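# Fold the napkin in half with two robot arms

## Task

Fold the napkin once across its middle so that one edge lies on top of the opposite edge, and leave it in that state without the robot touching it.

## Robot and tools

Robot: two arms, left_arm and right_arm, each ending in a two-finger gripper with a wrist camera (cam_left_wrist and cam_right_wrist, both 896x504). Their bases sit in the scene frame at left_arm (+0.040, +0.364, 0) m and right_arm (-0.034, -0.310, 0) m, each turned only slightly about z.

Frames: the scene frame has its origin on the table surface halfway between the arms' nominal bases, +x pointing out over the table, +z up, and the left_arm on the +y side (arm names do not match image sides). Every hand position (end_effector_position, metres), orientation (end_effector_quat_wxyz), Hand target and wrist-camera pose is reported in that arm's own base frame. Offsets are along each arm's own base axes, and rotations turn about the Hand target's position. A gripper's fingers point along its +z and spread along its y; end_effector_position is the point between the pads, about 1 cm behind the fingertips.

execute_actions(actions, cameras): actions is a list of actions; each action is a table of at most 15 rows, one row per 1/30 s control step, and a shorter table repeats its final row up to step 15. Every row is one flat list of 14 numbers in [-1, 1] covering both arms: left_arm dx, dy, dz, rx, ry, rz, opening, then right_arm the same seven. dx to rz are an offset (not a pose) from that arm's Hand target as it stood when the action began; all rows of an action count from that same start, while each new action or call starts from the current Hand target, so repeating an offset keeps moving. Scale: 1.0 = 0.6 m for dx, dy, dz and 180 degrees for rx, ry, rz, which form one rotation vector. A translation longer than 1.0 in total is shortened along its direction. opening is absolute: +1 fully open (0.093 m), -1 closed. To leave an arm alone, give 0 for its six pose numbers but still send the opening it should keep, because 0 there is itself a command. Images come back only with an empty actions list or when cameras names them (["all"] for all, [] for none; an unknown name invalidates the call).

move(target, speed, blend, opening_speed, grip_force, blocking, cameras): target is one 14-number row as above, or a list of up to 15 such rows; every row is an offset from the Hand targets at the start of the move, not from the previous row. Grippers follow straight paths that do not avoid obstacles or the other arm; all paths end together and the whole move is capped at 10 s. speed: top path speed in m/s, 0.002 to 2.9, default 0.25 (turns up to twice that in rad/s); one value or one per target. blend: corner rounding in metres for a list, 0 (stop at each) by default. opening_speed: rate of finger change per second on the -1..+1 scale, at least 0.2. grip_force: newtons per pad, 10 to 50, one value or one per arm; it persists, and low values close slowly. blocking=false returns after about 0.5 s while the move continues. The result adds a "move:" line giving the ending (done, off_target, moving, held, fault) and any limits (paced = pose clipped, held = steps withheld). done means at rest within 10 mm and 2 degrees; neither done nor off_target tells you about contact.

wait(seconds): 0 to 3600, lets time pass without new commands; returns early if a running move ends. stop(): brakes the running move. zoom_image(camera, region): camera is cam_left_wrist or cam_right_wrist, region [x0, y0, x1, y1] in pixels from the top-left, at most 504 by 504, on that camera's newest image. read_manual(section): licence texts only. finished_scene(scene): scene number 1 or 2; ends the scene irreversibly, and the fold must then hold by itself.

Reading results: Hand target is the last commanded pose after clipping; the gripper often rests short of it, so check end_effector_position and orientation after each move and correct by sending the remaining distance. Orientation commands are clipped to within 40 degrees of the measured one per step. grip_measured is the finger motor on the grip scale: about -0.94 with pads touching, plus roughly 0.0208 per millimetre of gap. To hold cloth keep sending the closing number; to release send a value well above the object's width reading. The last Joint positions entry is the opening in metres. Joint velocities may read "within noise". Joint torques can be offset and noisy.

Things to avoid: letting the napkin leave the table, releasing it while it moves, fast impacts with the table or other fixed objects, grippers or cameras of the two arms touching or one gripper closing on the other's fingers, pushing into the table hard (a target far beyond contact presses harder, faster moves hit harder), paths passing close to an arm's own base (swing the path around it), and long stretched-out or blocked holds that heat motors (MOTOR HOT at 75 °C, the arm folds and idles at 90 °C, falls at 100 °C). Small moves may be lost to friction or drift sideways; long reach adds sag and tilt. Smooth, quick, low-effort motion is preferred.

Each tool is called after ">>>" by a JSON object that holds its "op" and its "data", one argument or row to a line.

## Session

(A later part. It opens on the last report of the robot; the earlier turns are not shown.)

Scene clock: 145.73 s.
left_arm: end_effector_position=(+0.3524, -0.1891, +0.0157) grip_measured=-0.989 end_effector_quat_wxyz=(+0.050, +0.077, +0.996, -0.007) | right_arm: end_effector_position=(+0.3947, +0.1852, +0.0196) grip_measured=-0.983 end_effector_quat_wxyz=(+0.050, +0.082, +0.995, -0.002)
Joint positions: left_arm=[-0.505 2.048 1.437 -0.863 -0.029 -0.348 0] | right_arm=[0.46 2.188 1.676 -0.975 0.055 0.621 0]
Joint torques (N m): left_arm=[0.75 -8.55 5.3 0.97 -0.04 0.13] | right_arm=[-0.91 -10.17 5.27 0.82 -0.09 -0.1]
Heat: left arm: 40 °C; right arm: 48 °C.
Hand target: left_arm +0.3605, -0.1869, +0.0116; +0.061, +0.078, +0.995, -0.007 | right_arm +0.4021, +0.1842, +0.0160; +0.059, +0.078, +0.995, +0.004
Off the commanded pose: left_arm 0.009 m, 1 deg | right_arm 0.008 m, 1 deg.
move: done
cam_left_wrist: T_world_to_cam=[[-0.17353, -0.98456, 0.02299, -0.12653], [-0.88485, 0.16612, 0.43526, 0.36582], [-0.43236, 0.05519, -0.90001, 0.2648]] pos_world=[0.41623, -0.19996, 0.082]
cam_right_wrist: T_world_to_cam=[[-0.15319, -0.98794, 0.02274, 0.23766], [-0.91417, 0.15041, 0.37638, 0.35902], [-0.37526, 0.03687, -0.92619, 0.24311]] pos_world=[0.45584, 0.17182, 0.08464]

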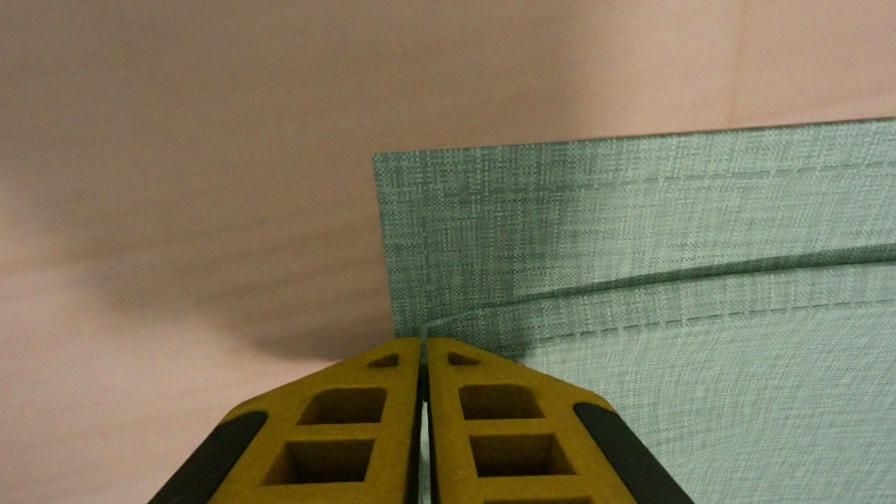

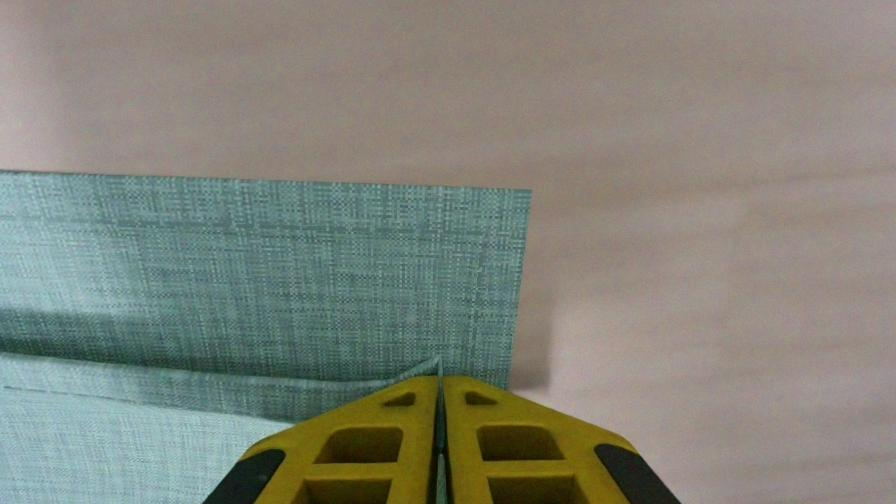

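>>> {"op": "move", "data": {
  "target": [
    [0.0033,0,-0.0025,0,0,0,-1,0.0033,0,-0.0017,0,0,0,-1],
    [0.0033,0,-0.0025,0,0,0,-0.3,0.0033,0,-0.0017,0,0,0,-0.3],
    [0.0033,0,0.0417,0,0,0,-0.3,0.0033,0,0.0417,0,0,0,-0.3]
  ],
  "speed": [0.05,0.05,0.04],
  "opening_speed": 0.6,
  "cameras": ["all"]
}}

Scene clock: 153.40 s.
left_arm: end_effector_position=(+0.3519, -0.1825, +0.0180) grip_measured=-0.302 end_effector_quat_wxyz=(+0.039, +0.072, +0.997, -0.001) | right_arm: end_effector_position=(+0.3980, +0.1839, +0.0271) grip_measured=-0.303 end_effector_quat_wxyz=(+0.048, +0.083, +0.995, -0.003)
Joint positions: left_arm=[-0.491 2.054 1.459 -0.905 -0.029 -0.345 0.031] | right_arm=[0.454 2.193 1.714 -1.012 0.055 0.618 0.031]
Joint torques (N m): left_arm=[0.54 -11.54 8.88 0.34 -0.04 0.13] | right_arm=[-0.62 -12.31 8.44 0.24 -0.08 -0.09]
Heat: left arm: 41 °C; right arm: 48 °C.
Hand target: left_arm +0.3625, -0.1869, +0.0366; +0.061, +0.078, +0.995, -0.007 | right_arm +0.4040, +0.1842, +0.0410; +0.059, +0.078, +0.995, +0.004
Off the commanded pose: left_arm 0.022 m, 3 deg | right_arm 0.015 m, 2 deg.
move: off_target (left_arm, right_arm)
cam_left_wrist: T_world_to_cam=[[-0.16252, -0.9866, 0.01421, -0.12433], [-0.87635, 0.15094, 0.45742, 0.3571], [-0.45344, 0.06189, -0.88914, 0.27475]] pos_world=[0.41732, -0.19357, 0.08271]
cam_right_wrist: T_world_to_cam=[[-0.15616, -0.98742, 0.02474, 0.23772], [-0.91265, 0.15382, 0.37868, 0.35809], [-0.37773, 0.03655, -0.9252, 0.2523]] pos_world=[0.45923, 0.17043, 0.09194]

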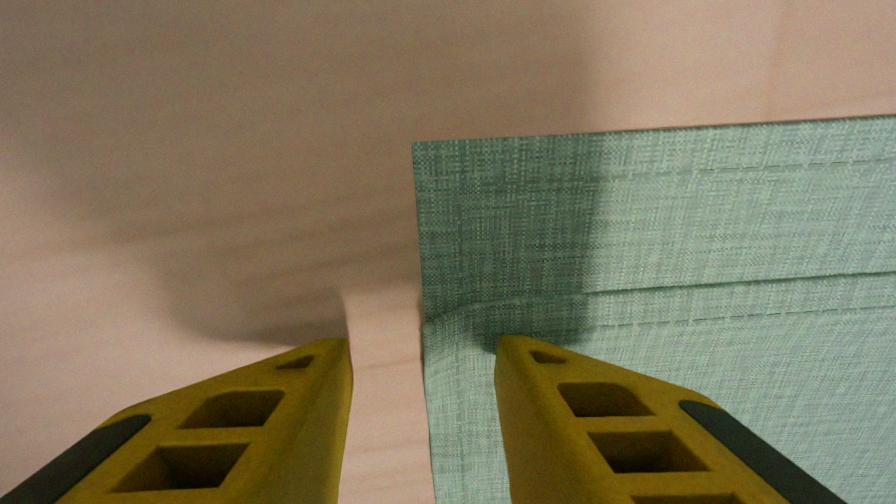

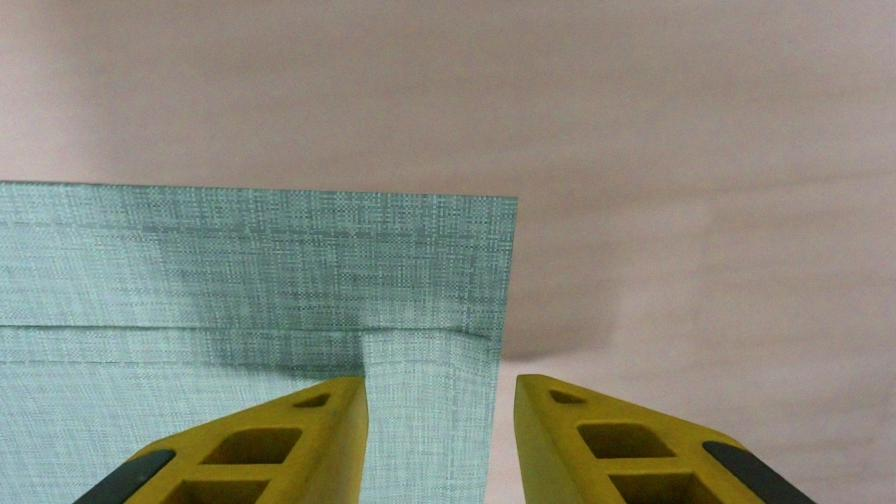

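>>> {"op": "move", "data": {
  "target": [
    [0,0,0.1333,0,0,0,-0.3,0,0,0.1333,0,0,0,-0.3],
    [-0.1042,0.1115,0.4057,-0.0082,-0.0986,0,-0.3,-0.0733,0.043,0.3983,-0.0226,-0.0986,0,-0.3]
  ],
  "speed": [0.06,0.25],
  "blend": [0.02,0],
  "cameras": ["all"]
}}

Scene clock: 158.13 s.
left_arm: end_effector_position=(+0.3014, -0.1247, +0.2662) grip_measured=-0.302 end_effector_quat_wxyz=(+0.198, +0.074, +0.977, -0.013) | right_arm: end_effector_position=(+0.3646, +0.2171, +0.2630) grip_measured=-0.303 end_effector_quat_wxyz=(+0.219, +0.058, +0.974, -0.006)
Joint positions: left_arm=[-0.454 1.532 1.755 -1.411 -0.12 -0.279 0.031] | right_arm=[0.652 1.993 2.299 -1.54 0.292 0.72 0.031]
Joint torques (N m): left_arm=[0.51 -6.75 8.49 0.99 -0.25 0.13] | right_arm=[-0.08 -11.56 7.34 0.69 0.26 0.24]
Heat: left arm: 41 °C; right arm: 49 °C.
Hand target: left_arm +0.3000, -0.1200, +0.2800; +0.215, +0.077, +0.973, -0.008 | right_arm +0.3601, +0.2100, +0.2800; +0.214, +0.074, +0.974, -0.019
Off the commanded pose: left_arm 0.015 m, 2 deg | right_arm 0.019 m, 2 deg.
joint sent to its limit (right arm) — joint 4 (wrist pitch), lower limit. The joint targets are off in position, not in orientation.
move: off_target (left_arm, right_arm)
cam_left_wrist: T_world_to_cam=[[-0.17333, -0.98484, 0.00708, -0.07361], [-0.9733, 0.17239, 0.15153, 0.30385], [-0.15045, 0.01938, -0.98843, 0.39882]] pos_world=[0.34298, -0.13261, 0.34869]
cam_right_wrist: T_world_to_cam=[[-0.11454, -0.99329, 0.01571, 0.24784], [-0.9924, 0.11513, 0.04354, 0.3588], [-0.04506, -0.01061, -0.99893, 0.36516]] pos_world=[0.40092, 0.20874, 0.34525]

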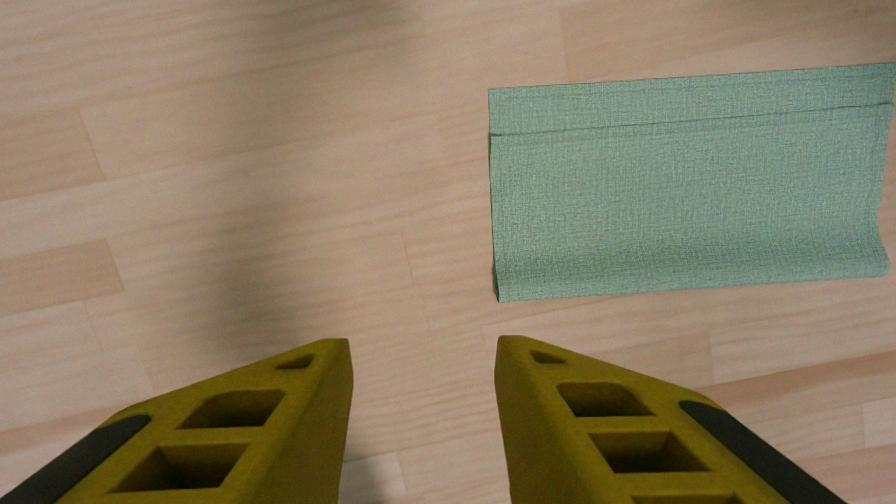

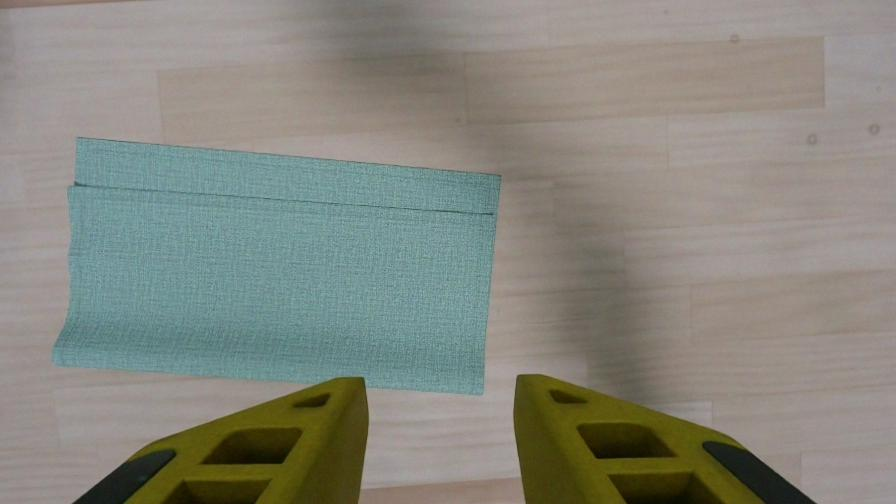

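>>> {"op": "wait", "data": {
  "seconds": 1.0,
  "cameras": ["all"]
}}

Scene clock: 159.40 s.
left_arm: end_effector_position=(+0.3014, -0.1247, +0.2662) grip_measured=-0.302 end_effector_quat_wxyz=(+0.198, +0.074, +0.977, -0.013) | right_arm: end_effector_position=(+0.3646, +0.2171, +0.2630) grip_measured=-0.303 end_effector_quat_wxyz=(+0.219, +0.058, +0.974, -0.006)
Joint positions: left_arm=[-0.454 1.532 1.755 -1.411 -0.12 -0.279 0.031] | right_arm=[0.652 1.993 2.299 -1.54 0.292 0.72 0.031]
Joint torques (N m): left_arm=[0.49 -6.75 8.5 0.98 -0.25 0.13] | right_arm=[-0.08 -11.59 7.34 0.7 0.26 0.24]
Heat: left arm: 41 °C; right arm: 48 °C.
Hand target: left_arm +0.3000, -0.1200, +0.2800; +0.215, +0.077, +0.973, -0.008 | right_arm +0.3601, +0.2100, +0.2800; +0.214, +0.074, +0.974, -0.019
Tool commands: left_gripper/opening=-0.3 right_gripper/opening=-0.3
Off the commanded pose: left_arm 0.015 m, 2 deg | right_arm 0.019 m, 2 deg.
wait: 1.00 s; at rest from the start
cam_left_wrist: T_world_to_cam=[[-0.17333, -0.98484, 0.00708, -0.07361], [-0.9733, 0.17239, 0.15153, 0.30385], [-0.15045, 0.01938, -0.98843, 0.39882]] pos_world=[0.34298, -0.13261, 0.34869]
cam_right_wrist: T_world_to_cam=[[-0.11454, -0.99329, 0.01571, 0.24784], [-0.9924, 0.11513, 0.04354, 0.3588], [-0.04506, -0.01061, -0.99893, 0.36516]] pos_world=[0.40092, 0.20874, 0.34525]

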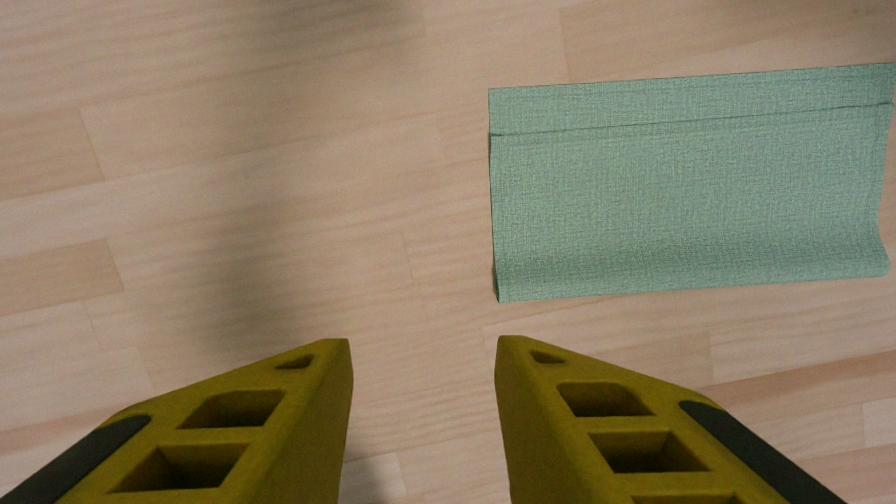

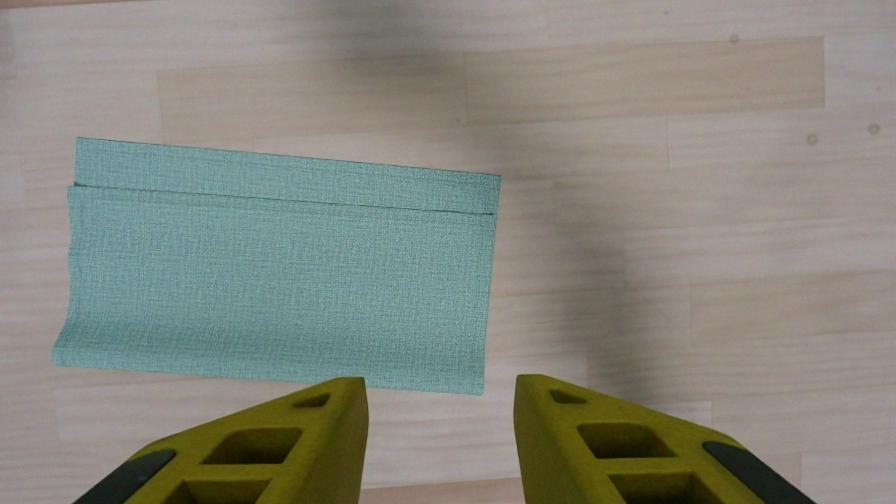

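>>> {"op": "move", "data": {
  "target": [
    [0.0942,-0.1687,-0.3833,0.0082,0.0986,0,-0.3,0.084,0.0043,-0.375,0.0226,0.0986,0,-0.3],
    [0.0867,-0.1687,-0.46,0.0082,0.0986,0,-0.3,0.0807,0.0043,-0.4533,0.0226,0.0986,0,-0.3]
  ],
  "speed": [0.25,0.06],
  "cameras": ["all"]
}}

Scene clock: 167.23 s.
left_arm: end_effector_position=(+0.3480, -0.2129, +0.0129) grip_measured=-0.302 end_effector_quat_wxyz=(+0.051, +0.081, +0.995, +0.003) | right_arm: end_effector_position=(+0.4010, +0.2090, +0.0177) grip_measured=-0.303 end_effector_quat_wxyz=(+0.048, +0.079, +0.996, -0.007)
Joint positions: left_arm=[-0.571 2.089 1.49 -0.885 -0.052 -0.407 0.031] | right_arm=[0.504 2.265 1.796 -1.029 0.064 0.661 0.031]
Joint torques (N m): left_arm=[-0.55 -8.32 4.31 1.22 0.1 -0.08] | right_arm=[-0.36 -10.29 4.04 1.08 -0.11 -0.07]
Heat: left arm: 40 °C; right arm: 48 °C.
Hand target: left_arm +0.3520, -0.2213, +0.0040; +0.061, +0.078, +0.995, -0.007 | right_arm +0.4085, +0.2125, +0.0080; +0.059, +0.078, +0.995, +0.004
Off the commanded pose: left_arm 0.013 m, 2 deg | right_arm 0.013 m, 2 deg.
move: off_target (left_arm, right_arm)
cam_left_wrist: T_world_to_cam=[[-0.17925, -0.9838, 0.00359, -0.1483], [-0.8847, 0.16279, 0.43682, 0.36631], [-0.43033, 0.07512, -0.89954, 0.26521]] pos_world=[0.41162, -0.22545, 0.07909]
cam_right_wrist: T_world_to_cam=[[-0.14906, -0.98829, 0.0326, 0.26045], [-0.91303, 0.15021, 0.37923, 0.3614], [-0.37969, 0.02677, -0.92473, 0.24667]] pos_world=[0.46244, 0.19651, 0.08256]

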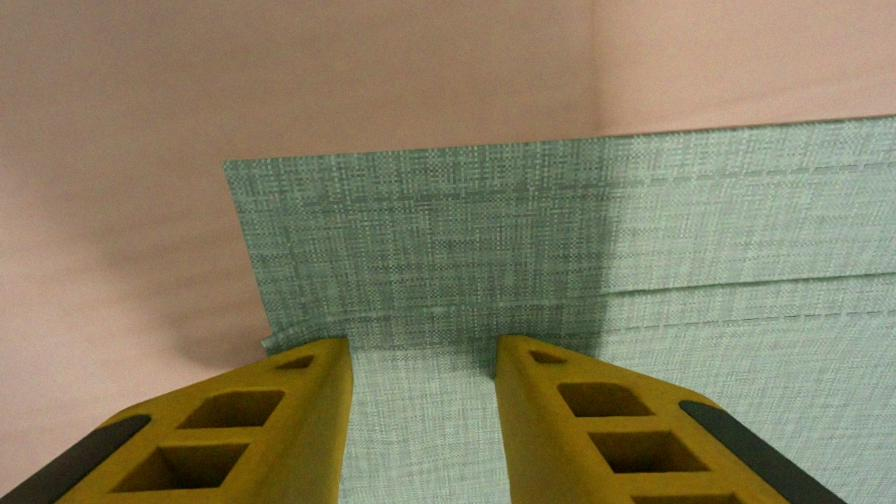

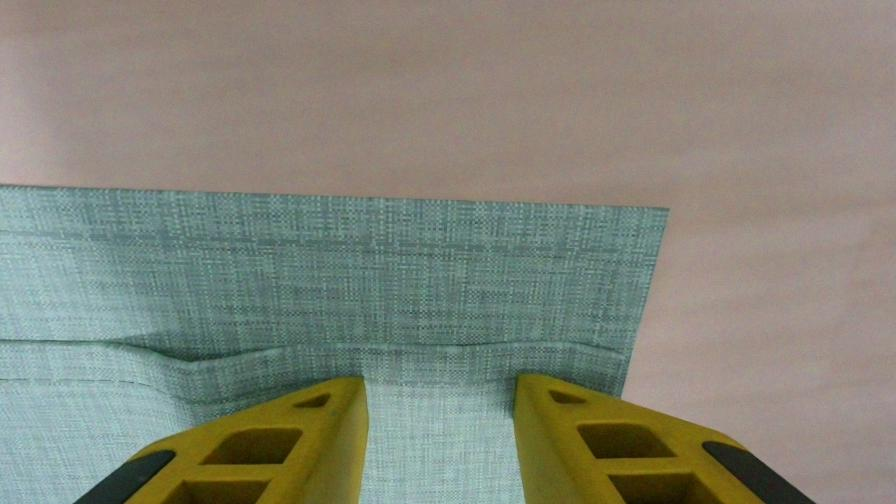

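>>> {"op": "move", "data": {
  "target": [0.0627,-0.0095,0,0,0,0,-0.3,0.0487,-0.0115,0,0,0,0,-0.3],
  "speed": 0.04,
  "cameras": ["all"]
}}

Scene clock: 169.10 s.
left_arm: end_effector_position=(+0.3819, -0.2283, +0.0130) grip_measured=-0.302 end_effector_quat_wxyz=(+0.064, +0.077, +0.995, -0.007) | right_arm: end_effector_position=(+0.4327, +0.2112, +0.0188) grip_measured=-0.303 end_effector_quat_wxyz=(+0.065, +0.081, +0.995, +0.009)
Joint positions: left_arm=[-0.557 2.196 1.658 -0.912 -0.048 -0.399 0.031] | right_arm=[0.472 2.342 1.928 -1.037 0.052 0.631 0.031]
Joint torques (N m): left_arm=[0.87 -7.47 7.65 0.74 0.1 0.15] | right_arm=[-1.24 -9.26 7.25 0.55 -0.06 -0.11]
Heat: left arm: 40 °C; right arm: 47 °C.
Hand target: left_arm +0.3896, -0.2270, +0.0040; +0.061, +0.078, +0.995, -0.007 | right_arm +0.4377, +0.2056, +0.0080; +0.059, +0.078, +0.995, +0.004
Off the commanded pose: left_arm 0.012 m, 0 deg | right_arm 0.013 m, 1 deg.
move: off_target (left_arm, right_arm)
cam_left_wrist: T_world_to_cam=[[-0.17401, -0.98455, 0.01972, -0.15973], [-0.89668, 0.16669, 0.4101, 0.40457], [-0.40705, 0.05368, -0.91183, 0.26744]] pos_world=[0.44383, -0.23905, 0.0811]
cam_right_wrist: T_world_to_cam=[[-0.15012, -0.98867, -0.00212, 0.26841], [-0.92612, 0.13987, 0.35034, 0.39803], [-0.34608, 0.05456, -0.93662, 0.2394]] pos_world=[0.49177, 0.19663, 0.08535]

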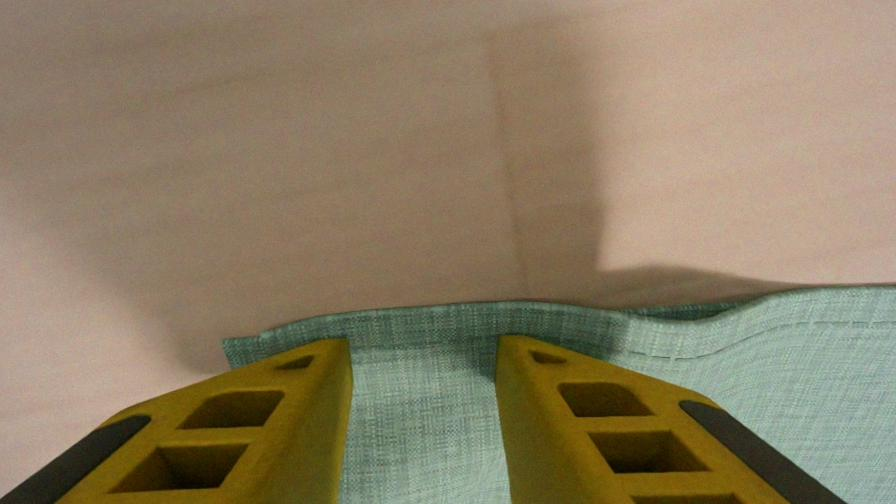

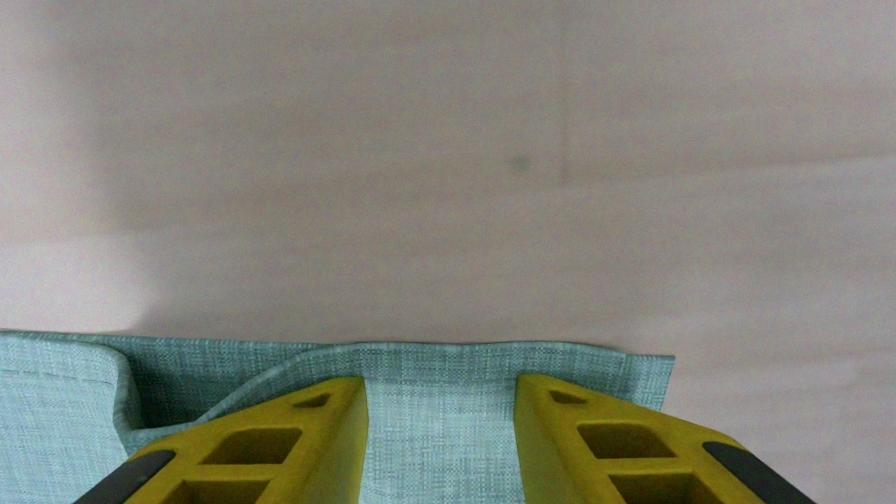

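>>> {"op": "zoom_image", "data": {
  "camera": "cam_left_wrist",
  "region": [200, 260, 500, 400]
}}

>>> {"op": "zoom_image", "data": {
  "camera": "cam_right_wrist",
  "region": [400, 300, 700, 440]
}}

>>> {"op": "zoom_image", "data": {
  "camera": "cam_left_wrist",
  "region": [560, 240, 896, 400]
}}

>>> {"op": "zoom_image", "data": {
  "camera": "cam_right_wrist",
  "region": [0, 290, 336, 450]
}}

Scaled by 1.680 from the camera's image (finer frame: 1280x720).

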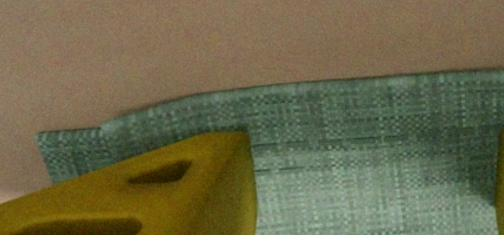

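Scaled by 1.680 from the camera's image (finer frame: 1280x720).

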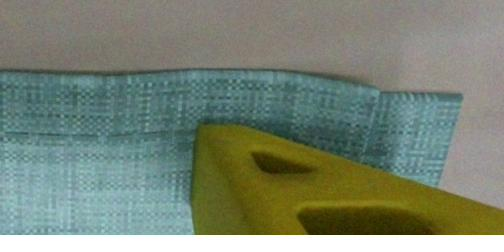

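Scaled by 1.500 from the camera's image (finer frame: 1280x720).

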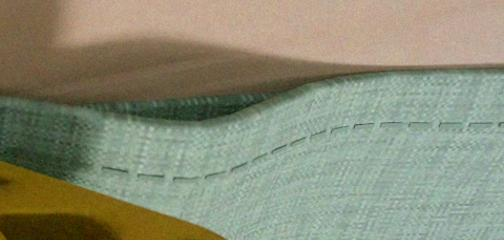

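Scaled by 1.500 from the camera's image (finer frame: 1280x720).

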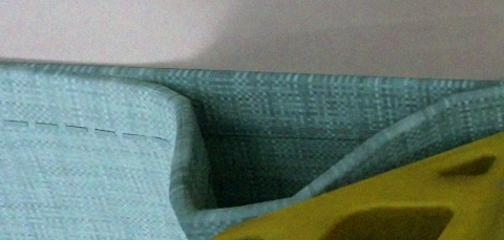

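>>> {"op": "move", "data": {
  "target": [-0.0083,0.0175,0,0,0,0,-0.3,0,-0.0093,0,0,0,0,-0.3],
  "speed": 0.04,
  "cameras": ["all"]
}}

Scene clock: 171.77 s.
left_arm: end_effector_position=(+0.3819, -0.2270, +0.0121) grip_measured=-0.302 end_effector_quat_wxyz=(+0.061, +0.081, +0.995, -0.012) | right_arm: end_effector_position=(+0.4331, +0.2103, +0.0187) grip_measured=-0.303 end_effector_quat_wxyz=(+0.063, +0.078, +0.995, +0.012)
Joint positions: left_arm=[-0.549 2.196 1.655 -0.911 -0.034 -0.385 0.031] | right_arm=[0.468 2.342 1.928 -1.037 0.044 0.621 0.031]
Joint torques (N m): left_arm=[1.65 -10.62 2.96 0.99 -0.04 0.16] | right_arm=[-1.81 -10.19 5.6 0.64 0 -0.12]
Heat: left arm: 39 °C; right arm: 47 °C.
Hand target: left_arm +0.3846, -0.2165, +0.0040; +0.061, +0.078, +0.995, -0.007 | right_arm +0.4377, +0.2001, +0.0080; +0.059, +0.078, +0.995, +0.004
Off the commanded pose: left_arm 0.014 m, 1 deg | right_arm 0.016 m, 1 deg.
move: off_target (left_arm, right_arm)
cam_left_wrist: T_world_to_cam=[[-0.18134, -0.98296, 0.03009, -0.15544], [-0.89202, 0.17729, 0.41579, 0.4052], [-0.41403, 0.04856, -0.90897, 0.26808]] pos_world=[0.44425, -0.23765, 0.07988]
cam_right_wrist: T_world_to_cam=[[-0.1447, -0.98945, -0.00719, 0.26554], [-0.9257, 0.1328, 0.35419, 0.39977], [-0.3495, 0.05791, -0.93515, 0.24031]] pos_world=[0.49248, 0.19573, 0.08504]

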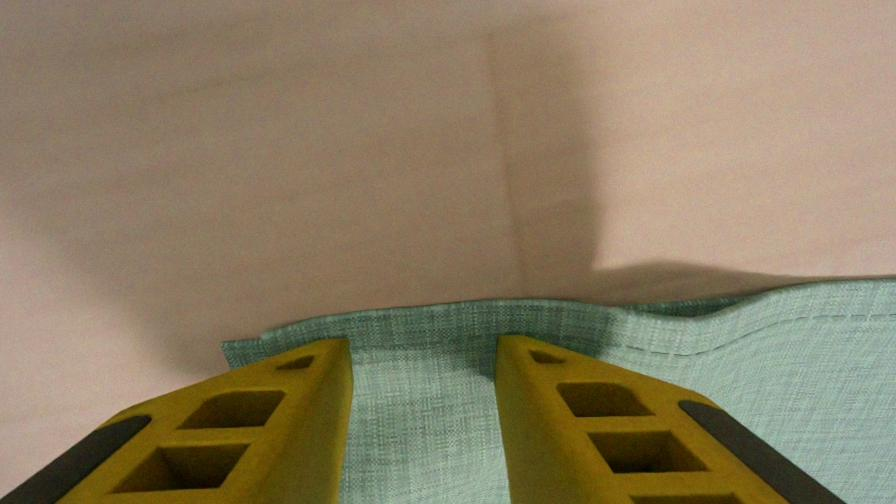

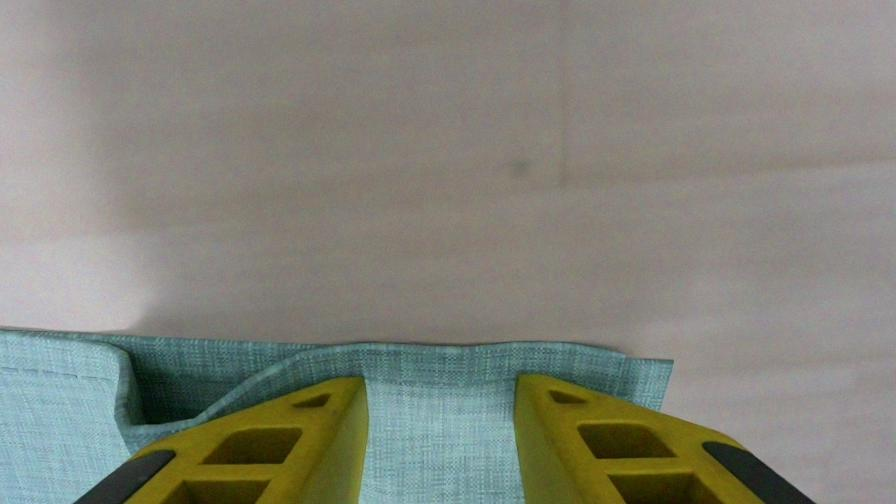

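>>> {"op": "move", "data": {
  "target": [0,0.0033,0.0075,0,0,0,-0.3,0,-0.0033,0.0075,0,0,0,-0.3],
  "speed": 0.03,
  "cameras": ["all"]
}}

Scene clock: 173.17 s.
left_arm: end_effector_position=(+0.3819, -0.2274, +0.0128) grip_measured=-0.302 end_effector_quat_wxyz=(+0.060, +0.082, +0.995, -0.015) | right_arm: end_effector_position=(+0.4334, +0.2097, +0.0187) grip_measured=-0.303 end_effector_quat_wxyz=(+0.062, +0.077, +0.995, +0.014)
Joint positions: left_arm=[-0.548 2.195 1.655 -0.911 -0.028 -0.382 0.031] | right_arm=[0.464 2.342 1.928 -1.037 0.039 0.617 0.031]
Joint torques (N m): left_arm=[1.8 -11.38 3.29 0.84 -0.1 0.16] | right_arm=[-1.95 -10.85 6.09 0.51 0.03 -0.12]
Heat: left arm: 39 °C; right arm: 47 °C.
Hand target: left_arm +0.3846, -0.2145, +0.0085; +0.061, +0.078, +0.995, -0.007 | right_arm +0.4377, +0.1981, +0.0125; +0.059, +0.078, +0.995, +0.004
Off the commanded pose: left_arm 0.014 m, 1 deg | right_arm 0.014 m, 1 deg.
move: off_target (left_arm, right_arm)
cam_left_wrist: T_world_to_cam=[[-0.18347, -0.98237, 0.03595, -0.15491], [-0.89087, 0.18162, 0.41637, 0.40558], [-0.41555, 0.04437, -0.90849, 0.26822]] pos_world=[0.44436, -0.23774, 0.08038]
cam_right_wrist: T_world_to_cam=[[-0.14273, -0.98971, -0.01033, 0.26425], [-0.92525, 0.12971, 0.35649, 0.4005], [-0.35148, 0.06043, -0.93424, 0.24071]] pos_world=[0.49288, 0.19503, 0.08484]

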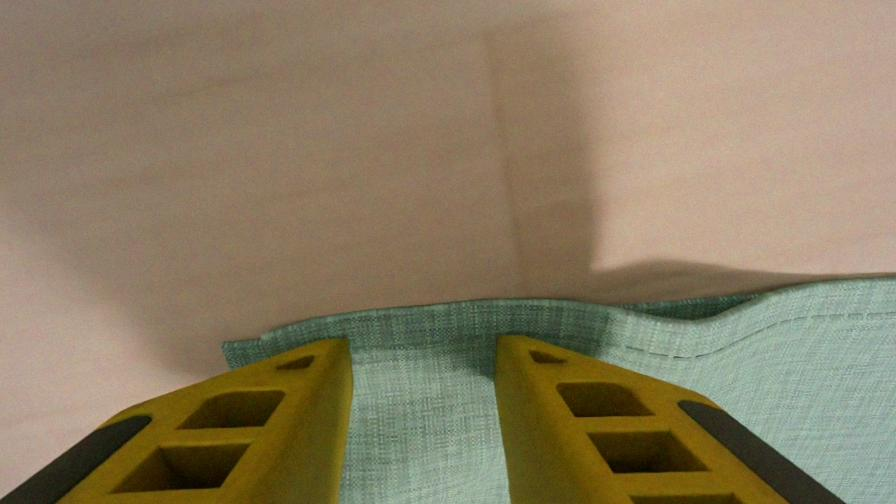

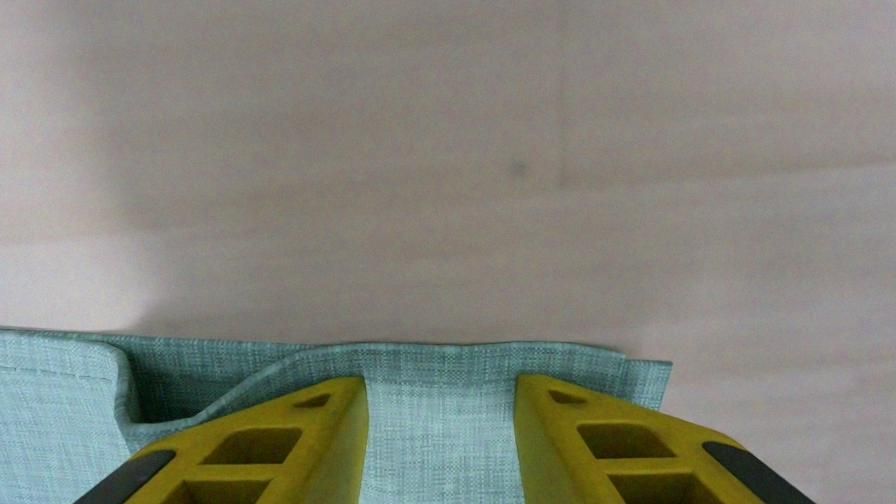

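>>> {"op": "move", "data": {
  "target": [0,0.01,0.005,0,0,0,-0.3,0,-0.01,0.005,0,0,0,-0.3],
  "speed": 0.03,
  "cameras": ["all"]
}}

Scene clock: 174.53 s.
left_arm: end_effector_position=(+0.3829, -0.2238, +0.0129) grip_measured=-0.302 end_effector_quat_wxyz=(+0.060, +0.083, +0.995, -0.020) | right_arm: end_effector_position=(+0.4357, +0.2048, +0.0186) grip_measured=-0.303 end_effector_quat_wxyz=(+0.061, +0.077, +0.995, +0.015)
Joint positions: left_arm=[-0.535 2.187 1.643 -0.902 -0.017 -0.368 0.031] | right_arm=[0.452 2.342 1.928 -1.037 0.036 0.605 0.031]
Joint torques (N m): left_arm=[1.89 -11.89 3.43 0.72 -0.2 0.14] | right_arm=[-1.81 -12.03 5.11 0.49 0.05 -0.12]
Heat: left arm: 40 °C; right arm: 47 °C.
Hand target: left_arm +0.3846, -0.2085, +0.0115; +0.061, +0.078, +0.995, -0.007 | right_arm +0.4377, +0.1921, +0.0155; +0.059, +0.078, +0.995, +0.004
Off the commanded pose: left_arm 0.015 m, 2 deg | right_arm 0.013 m, 1 deg.
move: off_target (left_arm, right_arm)
cam_left_wrist: T_world_to_cam=[[-0.18615, -0.98145, 0.04583, -0.15015], [-0.88998, 0.18819, 0.41535, 0.40696], [-0.41627, 0.03653, -0.90851, 0.26718]] pos_world=[0.44546, -0.23371, 0.08058]
cam_right_wrist: T_world_to_cam=[[-0.1425, -0.98973, -0.01144, 0.25972], [-0.9249, 0.12903, 0.35763, 0.40325], [-0.35248, 0.06154, -0.93379, 0.242]] pos_world=[0.49528, 0.19013, 0.08474]

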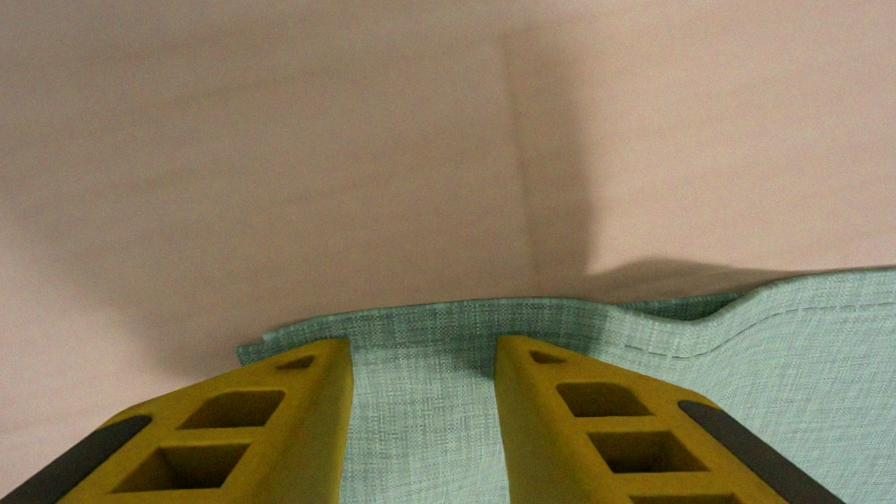

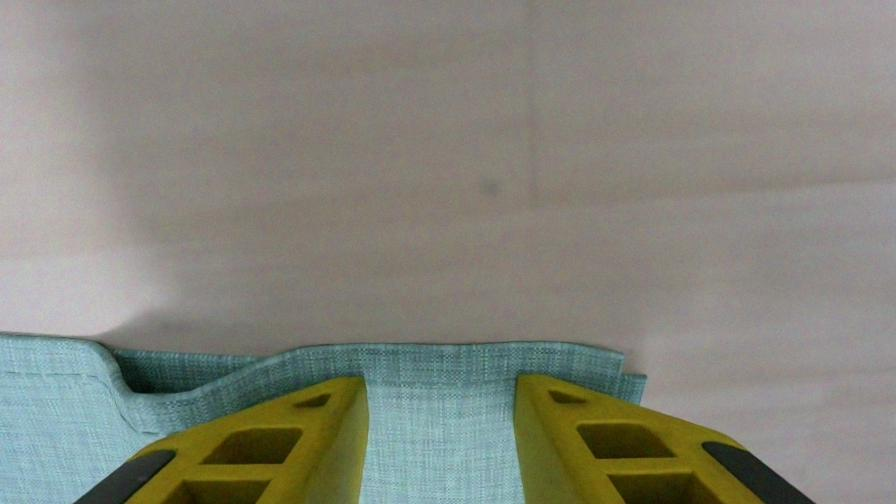

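>>> {"op": "move", "data": {
  "target": [-0.0067,0.0083,0.0017,0,0,0,-0.3,-0.0083,-0.0067,0.0017,0,0,0,-0.3],
  "speed": 0.03,
  "cameras": ["all"]
}}

Scene clock: 176.67 s.
left_arm: end_effector_position=(+0.3826, -0.2189, +0.0129) grip_measured=-0.302 end_effector_quat_wxyz=(+0.065, +0.082, +0.994, -0.021) | right_arm: end_effector_position=(+0.4342, +0.2017, +0.0188) grip_measured=-0.303 end_effector_quat_wxyz=(+0.063, +0.077, +0.995, +0.015)
Joint positions: left_arm=[-0.526 2.167 1.609 -0.877 -0.017 -0.361 0.031] | right_arm=[0.448 2.325 1.898 -1.02 0.036 0.6 0.031]
Joint torques (N m): left_arm=[1.5 -12.05 3.43 0.57 -0.19 0.13] | right_arm=[-1.68 -12.92 3.81 0.49 0.05 -0.1]
Heat: left arm: 40 °C; right arm: 47 °C.
Hand target: left_arm +0.3806, -0.2035, +0.0125; +0.061, +0.078, +0.995, -0.007 | right_arm +0.4327, +0.1881, +0.0165; +0.059, +0.078, +0.995, +0.004
Off the commanded pose: left_arm 0.015 m, 2 deg | right_arm 0.014 m, 1 deg.
move: off_target (left_arm, right_arm)
cam_left_wrist: T_world_to_cam=[[-0.18502, -0.98154, 0.0485, -0.14579], [-0.89425, 0.18862, 0.40587, 0.40748], [-0.40753, 0.03172, -0.91264, 0.26258]] pos_world=[0.44443, -0.22829, 0.08132]
cam_right_wrist: T_world_to_cam=[[-0.14244, -0.98971, -0.01342, 0.25636], [-0.9264, 0.12853, 0.35393, 0.40311], [-0.34857, 0.06285, -0.93518, 0.23991]] pos_world=[0.49358, 0.18683, 0.08513]

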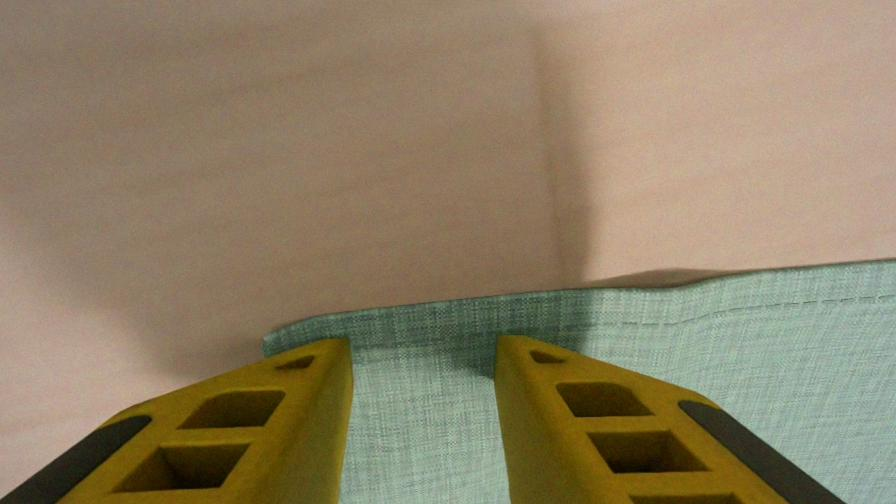

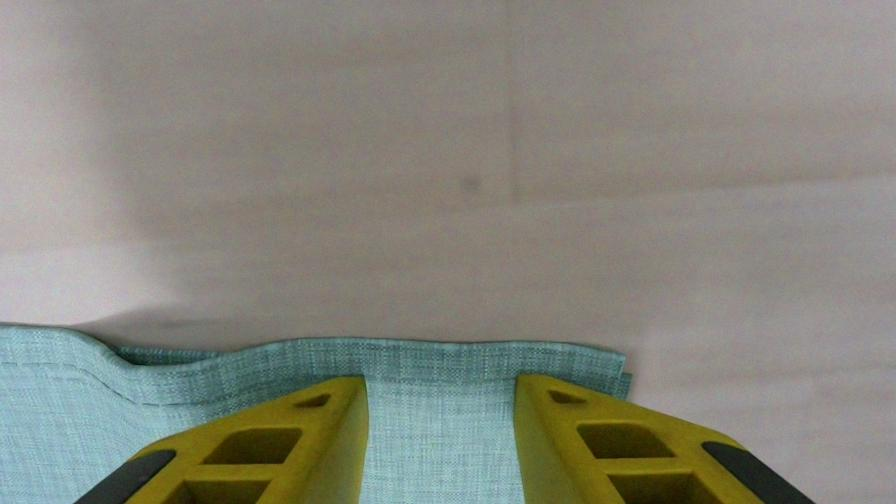

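>>> {"op": "zoom_image", "data": {
  "camera": "cam_left_wrist",
  "region": [220, 260, 460, 400]
}}

>>> {"op": "zoom_image", "data": {
  "camera": "cam_right_wrist",
  "region": [440, 300, 680, 440]
}}

>>> {"op": "zoom_image", "data": {
  "camera": "cam_right_wrist",
  "region": [0, 290, 336, 450]
}}

Scaled by 2.100 from the camera's image (finer frame: 1280x720).

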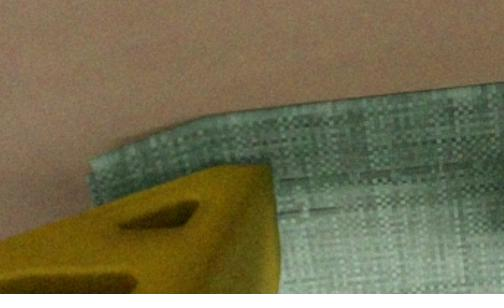

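Scaled by 2.100 from the camera's image (finer frame: 1280x720).

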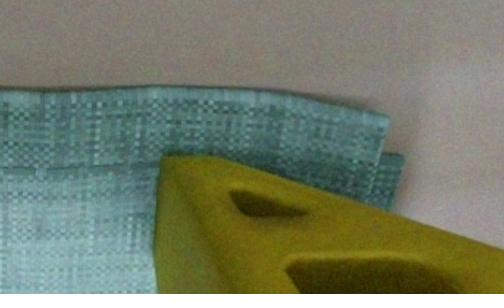

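Scaled by 1.500 from the camera's image (finer frame: 1280x720).

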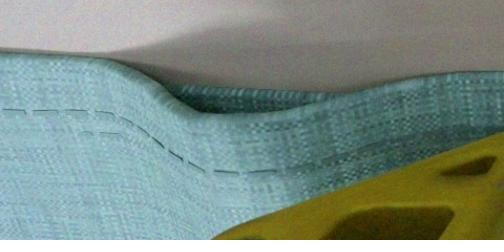

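>>> {"op": "move", "data": {
  "target": [-0.01,-0.02,0,0,0,0,-0.3,-0.01,0.0167,0,0,0,0,-0.3],
  "speed": 0.03,
  "cameras": ["all"]
}}

Scene clock: 178.80 s.
left_arm: end_effector_position=(+0.3822, -0.2196, +0.0131) grip_measured=-0.302 end_effector_quat_wxyz=(+0.070, +0.086, +0.994, -0.011) | right_arm: end_effector_position=(+0.4336, +0.2018, +0.0180) grip_measured=-0.303 end_effector_quat_wxyz=(+0.066, +0.071, +0.995, +0.011)
Joint positions: left_arm=[-0.537 2.167 1.609 -0.877 -0.04 -0.362 0.031] | right_arm=[0.452 2.322 1.889 -1.012 0.047 0.592 0.031]
Joint torques (N m): left_arm=[-0.51 -11.79 3.84 0.54 -0.08 -0.1] | right_arm=[0.18 -12.97 3.79 0.44 0.01 0.17]
Heat: left arm: 40 °C; right arm: 47 °C.
Hand target: left_arm +0.3746, -0.2155, +0.0125; +0.061, +0.078, +0.995, -0.007 | right_arm +0.4267, +0.1981, +0.0165; +0.059, +0.078, +0.995, +0.004
Off the commanded pose: left_arm 0.009 m, 1 deg | right_arm 0.008 m, 1 deg.
move: done
cam_left_wrist: T_world_to_cam=[[-0.1914, -0.98113, 0.02724, -0.14383], [-0.89773, 0.18622, 0.39925, 0.40812], [-0.39679, 0.05196, -0.91644, 0.26293]] pos_world=[0.44318, -0.23078, 0.08194]
cam_right_wrist: T_world_to_cam=[[-0.1316, -0.99129, -0.00442, 0.25189], [-0.92991, 0.1219, 0.34701, 0.40578], [-0.34345, 0.04978, -0.93785, 0.23942]] pos_world=[0.49271, 0.18831, 0.08484]

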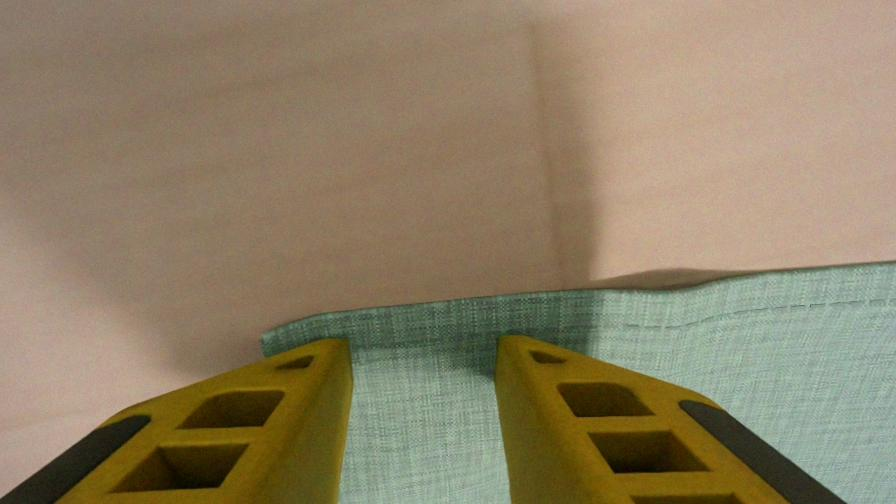

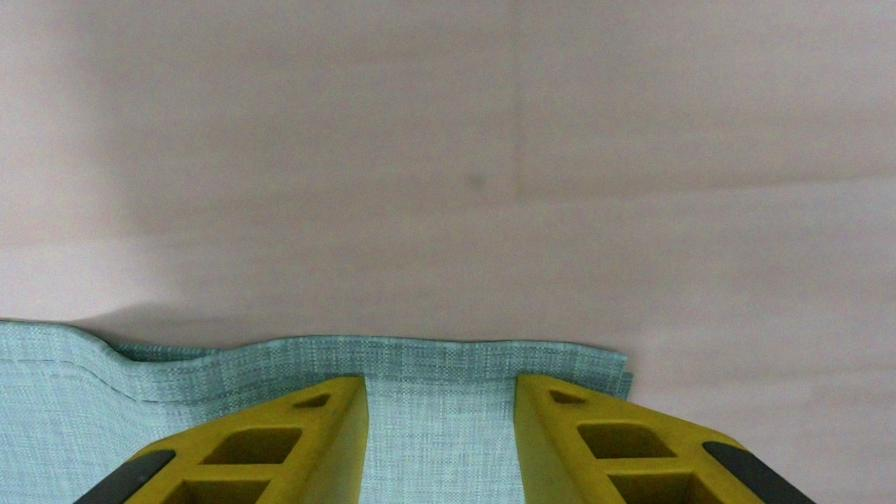

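>>> {"op": "move", "data": {
  "target": [
    [0.0175,-0.0117,0,0,0,0,-0.3,0.0157,0.0083,0,0,0,0,-0.3],
    [0.0175,-0.0117,0.0417,0,0,0,-0.3,0.0157,0.0083,0.0417,0,0,0,-0.3]
  ],
  "speed": [0.04,0.025],
  "cameras": ["all"]
}}

Scene clock: 181.83 s.
left_arm: end_effector_position=(+0.3771, -0.2181, +0.0249) grip_measured=-0.302 end_effector_quat_wxyz=(+0.046, +0.084, +0.995, -0.004) | right_arm: end_effector_position=(+0.4326, +0.2016, +0.0326) grip_measured=-0.303 end_effector_quat_wxyz=(+0.051, +0.071, +0.996, +0.003)
Joint positions: left_arm=[-0.537 2.178 1.681 -0.987 -0.032 -0.367 0.031] | right_arm=[0.452 2.343 1.989 -1.124 0.045 0.592 0.031]
Joint torques (N m): left_arm=[-0.66 -11 9.2 0.38 -0.07 -0.07] | right_arm=[0.27 -12.29 8.64 0.26 0 0.19]
Heat: left arm: 41 °C; right arm: 47 °C.
Hand target: left_arm +0.3851, -0.2225, +0.0375; +0.061, +0.078, +0.995, -0.007 | right_arm +0.4361, +0.2031, +0.0415; +0.059, +0.078, +0.995, +0.004
Off the commanded pose: left_arm 0.016 m, 2 deg | right_arm 0.010 m, 1 deg.
move: off_target (left_arm)
cam_left_wrist: T_world_to_cam=[[-0.18674, -0.98224, 0.01828, -0.1455], [-0.87891, 0.17535, 0.44359, 0.38798], [-0.43891, 0.06677, -0.89604, 0.29029]] pos_world=[0.44124, -0.23033, 0.09067]
cam_right_wrist: T_world_to_cam=[[-0.13131, -0.99126, 0.01293, 0.25091], [-0.91875, 0.12659, 0.374, 0.39307], [-0.37236, 0.03723, -0.92734, 0.2675]] pos_world=[0.49369, 0.189, 0.09781]

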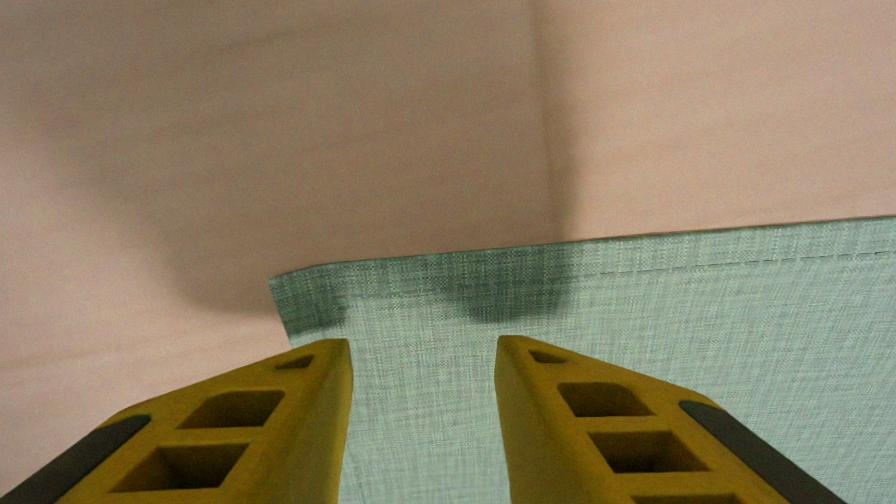

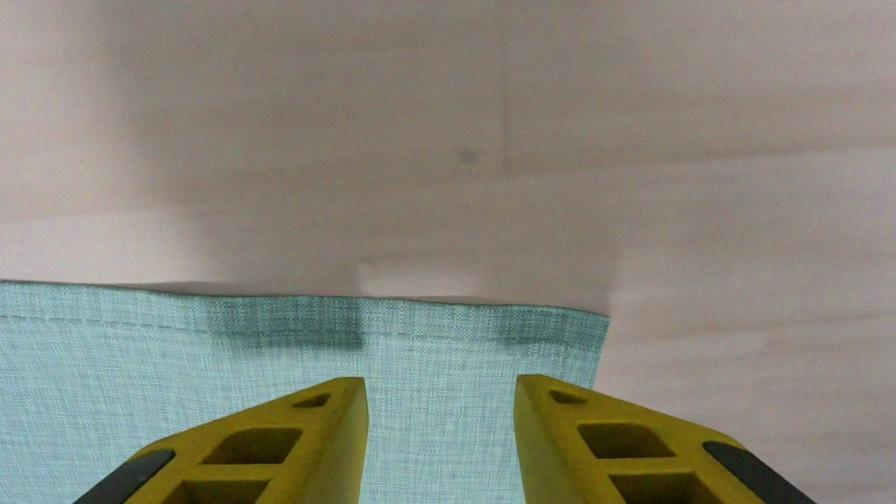

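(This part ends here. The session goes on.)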